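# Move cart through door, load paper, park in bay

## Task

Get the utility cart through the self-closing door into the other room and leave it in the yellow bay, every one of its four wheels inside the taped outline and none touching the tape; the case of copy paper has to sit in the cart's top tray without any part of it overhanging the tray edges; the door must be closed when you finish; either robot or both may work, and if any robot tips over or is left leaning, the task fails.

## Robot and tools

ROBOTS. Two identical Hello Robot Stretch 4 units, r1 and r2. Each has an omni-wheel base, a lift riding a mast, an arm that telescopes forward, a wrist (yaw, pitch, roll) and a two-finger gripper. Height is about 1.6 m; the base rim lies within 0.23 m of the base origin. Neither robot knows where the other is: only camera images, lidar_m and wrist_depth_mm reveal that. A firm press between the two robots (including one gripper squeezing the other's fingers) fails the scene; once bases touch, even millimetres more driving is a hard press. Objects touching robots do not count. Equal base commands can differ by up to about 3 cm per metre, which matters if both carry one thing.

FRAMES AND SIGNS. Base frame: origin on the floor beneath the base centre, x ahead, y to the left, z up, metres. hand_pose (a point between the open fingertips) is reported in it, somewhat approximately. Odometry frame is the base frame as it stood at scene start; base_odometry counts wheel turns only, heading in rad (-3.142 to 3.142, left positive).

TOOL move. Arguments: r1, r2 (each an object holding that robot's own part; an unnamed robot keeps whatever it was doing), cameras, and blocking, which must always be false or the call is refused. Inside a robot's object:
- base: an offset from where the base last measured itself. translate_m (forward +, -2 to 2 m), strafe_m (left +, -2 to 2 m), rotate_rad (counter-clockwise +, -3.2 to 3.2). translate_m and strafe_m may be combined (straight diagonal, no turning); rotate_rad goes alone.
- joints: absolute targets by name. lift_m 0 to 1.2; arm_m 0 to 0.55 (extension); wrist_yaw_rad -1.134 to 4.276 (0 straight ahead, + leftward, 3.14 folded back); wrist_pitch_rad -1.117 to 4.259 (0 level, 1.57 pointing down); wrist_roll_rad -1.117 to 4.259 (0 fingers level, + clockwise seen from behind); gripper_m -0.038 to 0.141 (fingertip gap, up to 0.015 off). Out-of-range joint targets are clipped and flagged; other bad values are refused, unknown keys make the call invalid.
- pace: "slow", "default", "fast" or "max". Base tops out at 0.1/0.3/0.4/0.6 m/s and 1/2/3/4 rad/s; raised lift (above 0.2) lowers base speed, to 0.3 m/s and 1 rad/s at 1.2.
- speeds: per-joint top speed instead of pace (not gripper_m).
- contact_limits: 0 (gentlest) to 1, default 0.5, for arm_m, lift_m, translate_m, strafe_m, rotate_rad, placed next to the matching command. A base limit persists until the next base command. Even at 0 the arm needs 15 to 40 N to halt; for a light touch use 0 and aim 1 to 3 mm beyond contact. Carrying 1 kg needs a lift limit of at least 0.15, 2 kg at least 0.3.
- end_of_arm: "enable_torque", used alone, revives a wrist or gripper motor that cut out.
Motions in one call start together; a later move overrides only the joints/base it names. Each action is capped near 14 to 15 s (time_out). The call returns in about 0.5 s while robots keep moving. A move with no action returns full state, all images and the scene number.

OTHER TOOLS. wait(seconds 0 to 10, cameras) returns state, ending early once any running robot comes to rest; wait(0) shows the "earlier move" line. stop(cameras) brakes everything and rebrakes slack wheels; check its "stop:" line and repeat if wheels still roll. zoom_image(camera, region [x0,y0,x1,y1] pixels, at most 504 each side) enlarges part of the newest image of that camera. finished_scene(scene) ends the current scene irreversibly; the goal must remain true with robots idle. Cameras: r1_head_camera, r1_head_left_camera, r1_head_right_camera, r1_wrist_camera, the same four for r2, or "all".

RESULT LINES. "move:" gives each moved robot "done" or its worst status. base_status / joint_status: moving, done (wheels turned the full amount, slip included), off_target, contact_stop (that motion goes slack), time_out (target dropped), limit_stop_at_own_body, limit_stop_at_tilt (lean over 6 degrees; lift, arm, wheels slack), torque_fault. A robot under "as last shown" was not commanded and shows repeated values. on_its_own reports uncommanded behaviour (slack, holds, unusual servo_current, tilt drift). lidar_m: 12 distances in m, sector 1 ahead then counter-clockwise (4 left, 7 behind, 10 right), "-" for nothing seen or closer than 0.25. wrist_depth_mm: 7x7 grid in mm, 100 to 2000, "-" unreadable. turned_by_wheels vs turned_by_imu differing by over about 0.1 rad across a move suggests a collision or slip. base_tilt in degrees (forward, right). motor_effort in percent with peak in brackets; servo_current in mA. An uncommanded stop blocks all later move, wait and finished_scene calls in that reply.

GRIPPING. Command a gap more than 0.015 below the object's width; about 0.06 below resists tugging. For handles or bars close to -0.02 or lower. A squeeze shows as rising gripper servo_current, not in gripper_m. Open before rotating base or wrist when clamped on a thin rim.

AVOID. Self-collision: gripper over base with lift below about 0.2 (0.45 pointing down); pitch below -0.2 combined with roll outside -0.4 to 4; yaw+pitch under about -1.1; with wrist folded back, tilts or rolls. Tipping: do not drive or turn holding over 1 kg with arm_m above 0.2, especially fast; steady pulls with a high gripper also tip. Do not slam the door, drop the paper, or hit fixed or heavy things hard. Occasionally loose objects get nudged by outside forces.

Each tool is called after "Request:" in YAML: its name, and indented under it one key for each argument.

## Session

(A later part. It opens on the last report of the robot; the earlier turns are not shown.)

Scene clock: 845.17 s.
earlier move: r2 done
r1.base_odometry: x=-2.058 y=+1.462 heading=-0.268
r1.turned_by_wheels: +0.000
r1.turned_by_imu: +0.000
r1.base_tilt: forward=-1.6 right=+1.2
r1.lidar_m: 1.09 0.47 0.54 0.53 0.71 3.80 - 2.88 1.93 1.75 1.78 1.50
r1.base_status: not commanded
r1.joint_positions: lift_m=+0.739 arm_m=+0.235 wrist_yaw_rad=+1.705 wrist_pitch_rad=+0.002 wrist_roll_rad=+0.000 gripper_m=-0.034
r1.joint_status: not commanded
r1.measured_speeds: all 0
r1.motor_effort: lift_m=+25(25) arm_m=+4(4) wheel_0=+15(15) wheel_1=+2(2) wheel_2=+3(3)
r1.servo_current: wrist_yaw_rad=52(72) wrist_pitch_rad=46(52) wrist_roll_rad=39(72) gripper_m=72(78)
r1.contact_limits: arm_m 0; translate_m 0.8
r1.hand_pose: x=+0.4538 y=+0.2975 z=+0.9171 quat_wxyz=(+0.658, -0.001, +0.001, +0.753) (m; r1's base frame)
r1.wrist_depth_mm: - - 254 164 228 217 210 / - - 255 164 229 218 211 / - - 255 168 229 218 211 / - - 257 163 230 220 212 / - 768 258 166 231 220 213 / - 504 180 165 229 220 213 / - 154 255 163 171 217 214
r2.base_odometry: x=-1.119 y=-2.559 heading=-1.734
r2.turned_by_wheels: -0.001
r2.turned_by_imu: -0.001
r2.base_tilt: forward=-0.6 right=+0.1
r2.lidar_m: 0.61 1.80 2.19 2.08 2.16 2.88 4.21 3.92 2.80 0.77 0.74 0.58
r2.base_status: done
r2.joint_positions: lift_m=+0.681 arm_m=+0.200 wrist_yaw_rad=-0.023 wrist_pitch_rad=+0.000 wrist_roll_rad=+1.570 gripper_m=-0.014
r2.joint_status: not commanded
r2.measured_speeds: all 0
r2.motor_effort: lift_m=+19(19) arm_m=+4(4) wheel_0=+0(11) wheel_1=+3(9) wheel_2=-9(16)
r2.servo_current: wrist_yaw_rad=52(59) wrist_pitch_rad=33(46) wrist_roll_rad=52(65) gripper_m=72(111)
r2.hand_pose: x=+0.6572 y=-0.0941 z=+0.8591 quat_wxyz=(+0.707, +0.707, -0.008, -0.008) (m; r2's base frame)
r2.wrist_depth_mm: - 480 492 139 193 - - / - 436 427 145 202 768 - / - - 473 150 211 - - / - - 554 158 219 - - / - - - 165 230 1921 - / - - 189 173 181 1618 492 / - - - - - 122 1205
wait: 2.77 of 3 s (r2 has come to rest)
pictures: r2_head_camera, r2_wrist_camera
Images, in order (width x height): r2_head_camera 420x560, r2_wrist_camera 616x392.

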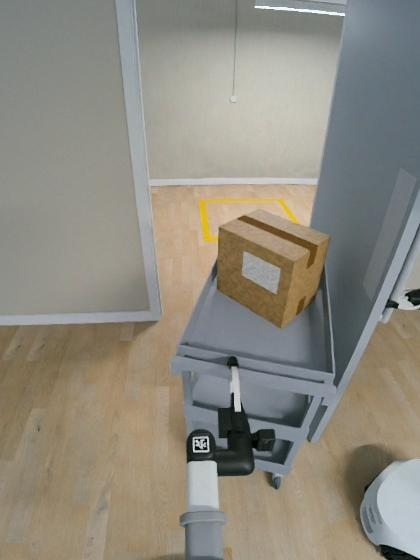

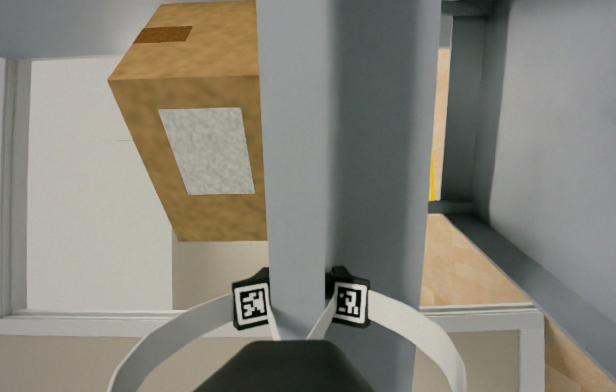

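Request:
move:
  blocking: false
  r1: {"base":{"translate_m":0.112,"strafe_m":-0.209},"joints":{"wrist_yaw_rad":1.97},"speeds":{"wrist_yaw_rad":0.12},"pace":"slow","contact_limits":{"translate_m":0.8}}
  r2: {"base":{"translate_m":-0.25,"strafe_m":-0.02}}

Request:
wait:
  seconds: 2.5

Request:
wait:
  seconds: 1.2
  cameras: ["r2_head_camera","r2_wrist_camera","r1_head_camera","r1_wrist_camera"]

Scene clock: 860.97 s.
move: r1 moving; r2 moving
r1.base_odometry: x=-2.055 y=+1.450 heading=-0.267
r1.turned_by_wheels: +0.001
r1.turned_by_imu: +0.001
r1.base_tilt: forward=-1.6 right=+1.2
r1.lidar_m: 1.10 0.47 0.54 0.54 0.75 3.80 - 2.86 1.91 1.74 1.78 1.48
r1.base_status: translate_m moving; strafe_m moving
r1.joint_positions: lift_m=+0.739 arm_m=+0.235 wrist_yaw_rad=+1.752 wrist_pitch_rad=+0.002 wrist_roll_rad=+0.000 gripper_m=-0.034
r1.joint_status: wrist_yaw_rad moving
r1.measured_speeds: translate_m=+0.024 strafe_m=-0.043 rotate_rad=-0.001 lift_m=+0.000 arm_m=+0.000 wrist_yaw_rad=+0.117 wrist_pitch_rad=+0.000 wrist_roll_rad=+0.000
r1.motor_effort: lift_m=+25(25) arm_m=+4(4) wheel_0=+18(20) wheel_1=-1(2) wheel_2=+2(4)
r1.servo_current: wrist_yaw_rad=59(78) wrist_pitch_rad=39(46) wrist_roll_rad=52(65) gripper_m=72(78)
r1.contact_limits: arm_m 0; translate_m 0.8
r1.hand_pose: x=+0.4398 y=+0.2994 z=+0.9171 quat_wxyz=(+0.640, -0.001, +0.001, +0.768) (m; r1's base frame)
r1.wrist_depth_mm: - - 256 165 226 216 208 / - - 257 164 228 217 207 / - - 257 170 229 217 209 / - - 259 164 229 217 209 / - 798 260 165 230 219 211 / - 535 186 166 226 220 210 / - 500 256 163 178 216 211
r2.base_odometry: x=-1.117 y=-2.528 heading=-1.734
r2.turned_by_wheels: +0.000
r2.turned_by_imu: +0.000
r2.base_tilt: forward=-0.6 right=+0.1
r2.lidar_m: 0.61 1.81 2.18 2.07 2.13 2.87 4.15 3.92 2.81 0.86 0.76 0.59
r2.base_status: translate_m moving; strafe_m moving
r2.joint_positions: lift_m=+0.681 arm_m=+0.200 wrist_yaw_rad=-0.023 wrist_pitch_rad=+0.000 wrist_roll_rad=+1.570 gripper_m=-0.014
r2.joint_status: not commanded
r2.measured_speeds: translate_m=-0.122 strafe_m=-0.012 rotate_rad=+0.000 lift_m=+0.000 arm_m=+0.000 wrist_yaw_rad=+0.002 wrist_pitch_rad=+0.000 wrist_roll_rad=+0.000
r2.motor_effort: lift_m=+19(19) arm_m=+0(4) wheel_0=-11(12) wheel_1=-10(10) wheel_2=+13(13)
r2.servo_current: wrist_yaw_rad=59(59) wrist_pitch_rad=39(46) wrist_roll_rad=52(52) gripper_m=72(78)
r2.hand_pose: x=+0.6572 y=-0.0940 z=+0.8591 quat_wxyz=(+0.707, +0.707, -0.008, -0.008) (m; r2's base frame)
r2.wrist_depth_mm: - 504 521 143 198 - - / - 436 433 148 205 768 - / - - 473 153 213 - - / - - 549 160 221 - - / - - - 167 230 1863 - / - - 187 173 181 1618 477 / - - - - - - 1182
pictures: none

Scene clock: 862.77 s.
earlier move: r1 moving; r2 done
r1.base_odometry: x=-2.018 y=+1.287 heading=-0.267
r1.turned_by_wheels: +0.001
r1.turned_by_imu: +0.003
r1.base_tilt: forward=-1.6 right=+1.2
r1.lidar_m: 1.31 0.42 0.40 0.64 0.88 1.11 - 2.59 1.75 1.58 1.63 1.43
r1.base_status: translate_m moving; strafe_m moving
r1.joint_positions: lift_m=+0.739 arm_m=+0.235 wrist_yaw_rad=+1.977 wrist_pitch_rad=+0.002 wrist_roll_rad=+0.000 gripper_m=-0.034
r1.joint_status: wrist_yaw_rad moving
r1.measured_speeds: translate_m=+0.046 strafe_m=-0.088 rotate_rad=-0.004 lift_m=+0.000 arm_m=+0.000 wrist_yaw_rad=+0.091 wrist_pitch_rad=+0.000 wrist_roll_rad=+0.000
r1.motor_effort: lift_m=+25(25) arm_m=+4(4) wheel_0=+21(22) wheel_1=+4(4) wheel_2=+0(4)
r1.servo_current: wrist_yaw_rad=78(78) wrist_pitch_rad=52(52) wrist_roll_rad=33(65) gripper_m=72(78)
r1.contact_limits: arm_m 0; translate_m 0.8
r1.hand_pose: x=+0.3723 y=+0.2995 z=+0.9171 quat_wxyz=(+0.550, -0.001, +0.001, +0.835) (m; r1's base frame)
r1.wrist_depth_mm: - - 260 166 223 208 196 / - - 263 172 223 210 196 / - - 264 172 222 208 198 / 1255 - 264 164 225 208 198 / - - 263 168 225 210 200 / - - 183 167 222 210 199 / - 155 179 163 223 204 200
r2.base_odometry: x=-1.098 y=-2.309 heading=-1.734
r2.turned_by_wheels: +0.000
r2.turned_by_imu: +0.001
r2.base_tilt: forward=-0.7 right=+0.0
r2.lidar_m: 0.58 2.06 2.18 2.09 2.17 2.92 3.91 3.89 2.80 2.65 1.01 0.63
r2.base_status: done
r2.joint_positions: lift_m=+0.681 arm_m=+0.200 wrist_yaw_rad=-0.017 wrist_pitch_rad=+0.000 wrist_roll_rad=+1.570 gripper_m=-0.014
r2.joint_status: not commanded
r2.measured_speeds: all 0
r2.motor_effort: lift_m=+19(19) arm_m=-3(4) wheel_0=-3(12) wheel_1=-4(10) wheel_2=+3(18)
r2.servo_current: wrist_yaw_rad=52(59) wrist_pitch_rad=46(52) wrist_roll_rad=39(59) gripper_m=72(78)
r2.hand_pose: x=+0.6578 y=-0.0923 z=+0.8591 quat_wxyz=(+0.707, +0.707, -0.006, -0.006) (m; r2's base frame)
r2.wrist_depth_mm: - - - 186 247 - - / - - - 183 243 1708 - / - - 521 181 241 854 - / - - 488 179 239 842 - / - - 521 178 236 820 - / - - 189 176 180 - - / - - - - - - 504
wait: 1.80 of 2.5 s (r2 has come to rest)
pictures: none

Scene clock: 863.97 s.
earlier move: r1 moving
r1.base_odometry: x=-2.006 y=+1.232 heading=-0.267
r1.turned_by_wheels: +0.000
r1.turned_by_imu: +0.001
r1.base_tilt: forward=-1.6 right=+1.3
r1.lidar_m: 1.30 0.41 0.38 0.69 0.94 1.20 - 2.52 1.64 1.53 1.57 1.40
r1.base_status: translate_m moving; strafe_m moving
r1.joint_positions: lift_m=+0.739 arm_m=+0.235 wrist_yaw_rad=+1.988 wrist_pitch_rad=+0.002 wrist_roll_rad=+0.000 gripper_m=-0.034
r1.joint_status: all done
r1.measured_speeds: translate_m=+0.000 strafe_m=+0.000 rotate_rad=+0.000 lift_m=+0.000 arm_m=+0.000 wrist_yaw_rad=+0.002 wrist_pitch_rad=+0.000 wrist_roll_rad=+0.000
r1.motor_effort: lift_m=+25(25) arm_m=+4(4) wheel_0=+16(22) wheel_1=+9(12) wheel_2=-3(4)
r1.servo_current: wrist_yaw_rad=104(117) wrist_pitch_rad=46(52) wrist_roll_rad=59(65) gripper_m=72(78)
r1.contact_limits: arm_m 0; translate_m 0.8
r1.hand_pose: x=+0.3689 y=+0.2991 z=+0.9171 quat_wxyz=(+0.545, -0.001, +0.001, +0.838) (m; r1's base frame)
r1.wrist_depth_mm: - - 160 232 220 206 195 / - - 163 230 220 207 196 / - - 258 231 222 206 198 / - - 165 230 221 207 198 / - - 167 233 222 208 198 / - - 176 177 220 209 198 / - 149 180 166 154 205 198
r2.base_odometry: x=-1.098 y=-2.309 heading=-1.734
r2.turned_by_wheels: +0.000
r2.turned_by_imu: +0.000
r2.base_tilt: forward=-0.7 right=+0.1
r2.lidar_m: 0.57 2.05 2.21 2.07 2.17 2.91 3.91 3.90 2.83 2.64 1.06 0.66
r2.base_status: done
r2.joint_positions: lift_m=+0.681 arm_m=+0.200 wrist_yaw_rad=-0.017 wrist_pitch_rad=+0.000 wrist_roll_rad=+1.570 gripper_m=-0.014
r2.joint_status: not commanded
r2.measured_speeds: all 0
r2.motor_effort: lift_m=+19(19) arm_m=-3(4) wheel_0=-3(12) wheel_1=-4(10) wheel_2=+2(18)
r2.servo_current: wrist_yaw_rad=39(65) wrist_pitch_rad=39(52) wrist_roll_rad=46(59) gripper_m=65(78)
r2.hand_pose: x=+0.6578 y=-0.0923 z=+0.8591 quat_wxyz=(+0.707, +0.707, -0.006, -0.006) (m; r2's base frame)
r2.wrist_depth_mm: - - - 186 248 - - / - - - 184 243 1756 - / - - 521 182 241 842 - / - - 492 179 239 842 - / - - 535 177 236 831 - / - - 189 176 179 - - / - - - - - - 504
wait: 1.20 s; no rest
pictures: r1_head_camera, r1_wrist_camera, r2_head_camera, r2_wrist_camera
Images, in order (width x height): r1_head_camera 420x560, r1_wrist_camera 616x392, r2_head_camera 420x560, r2_wrist_camera 616x392.

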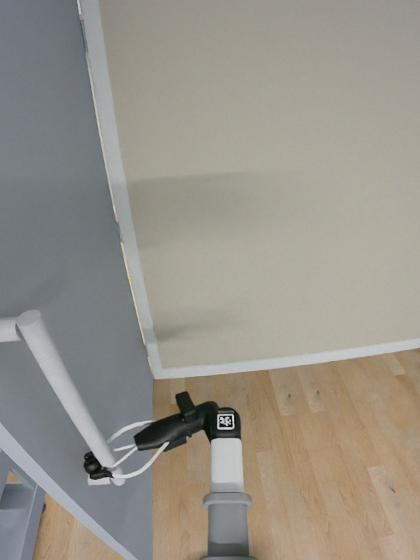

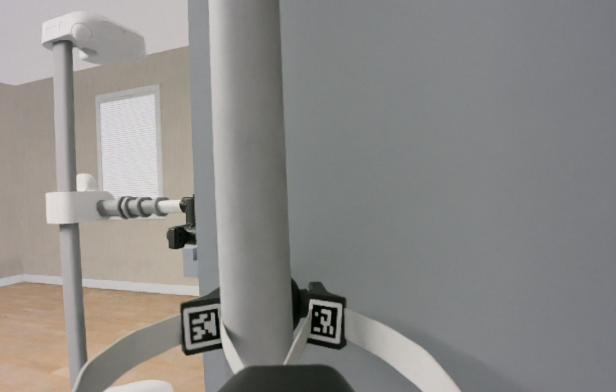

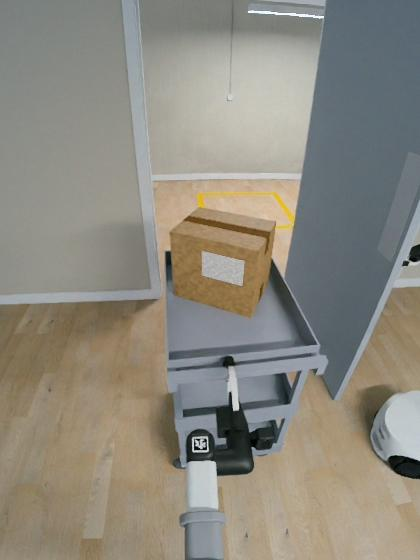

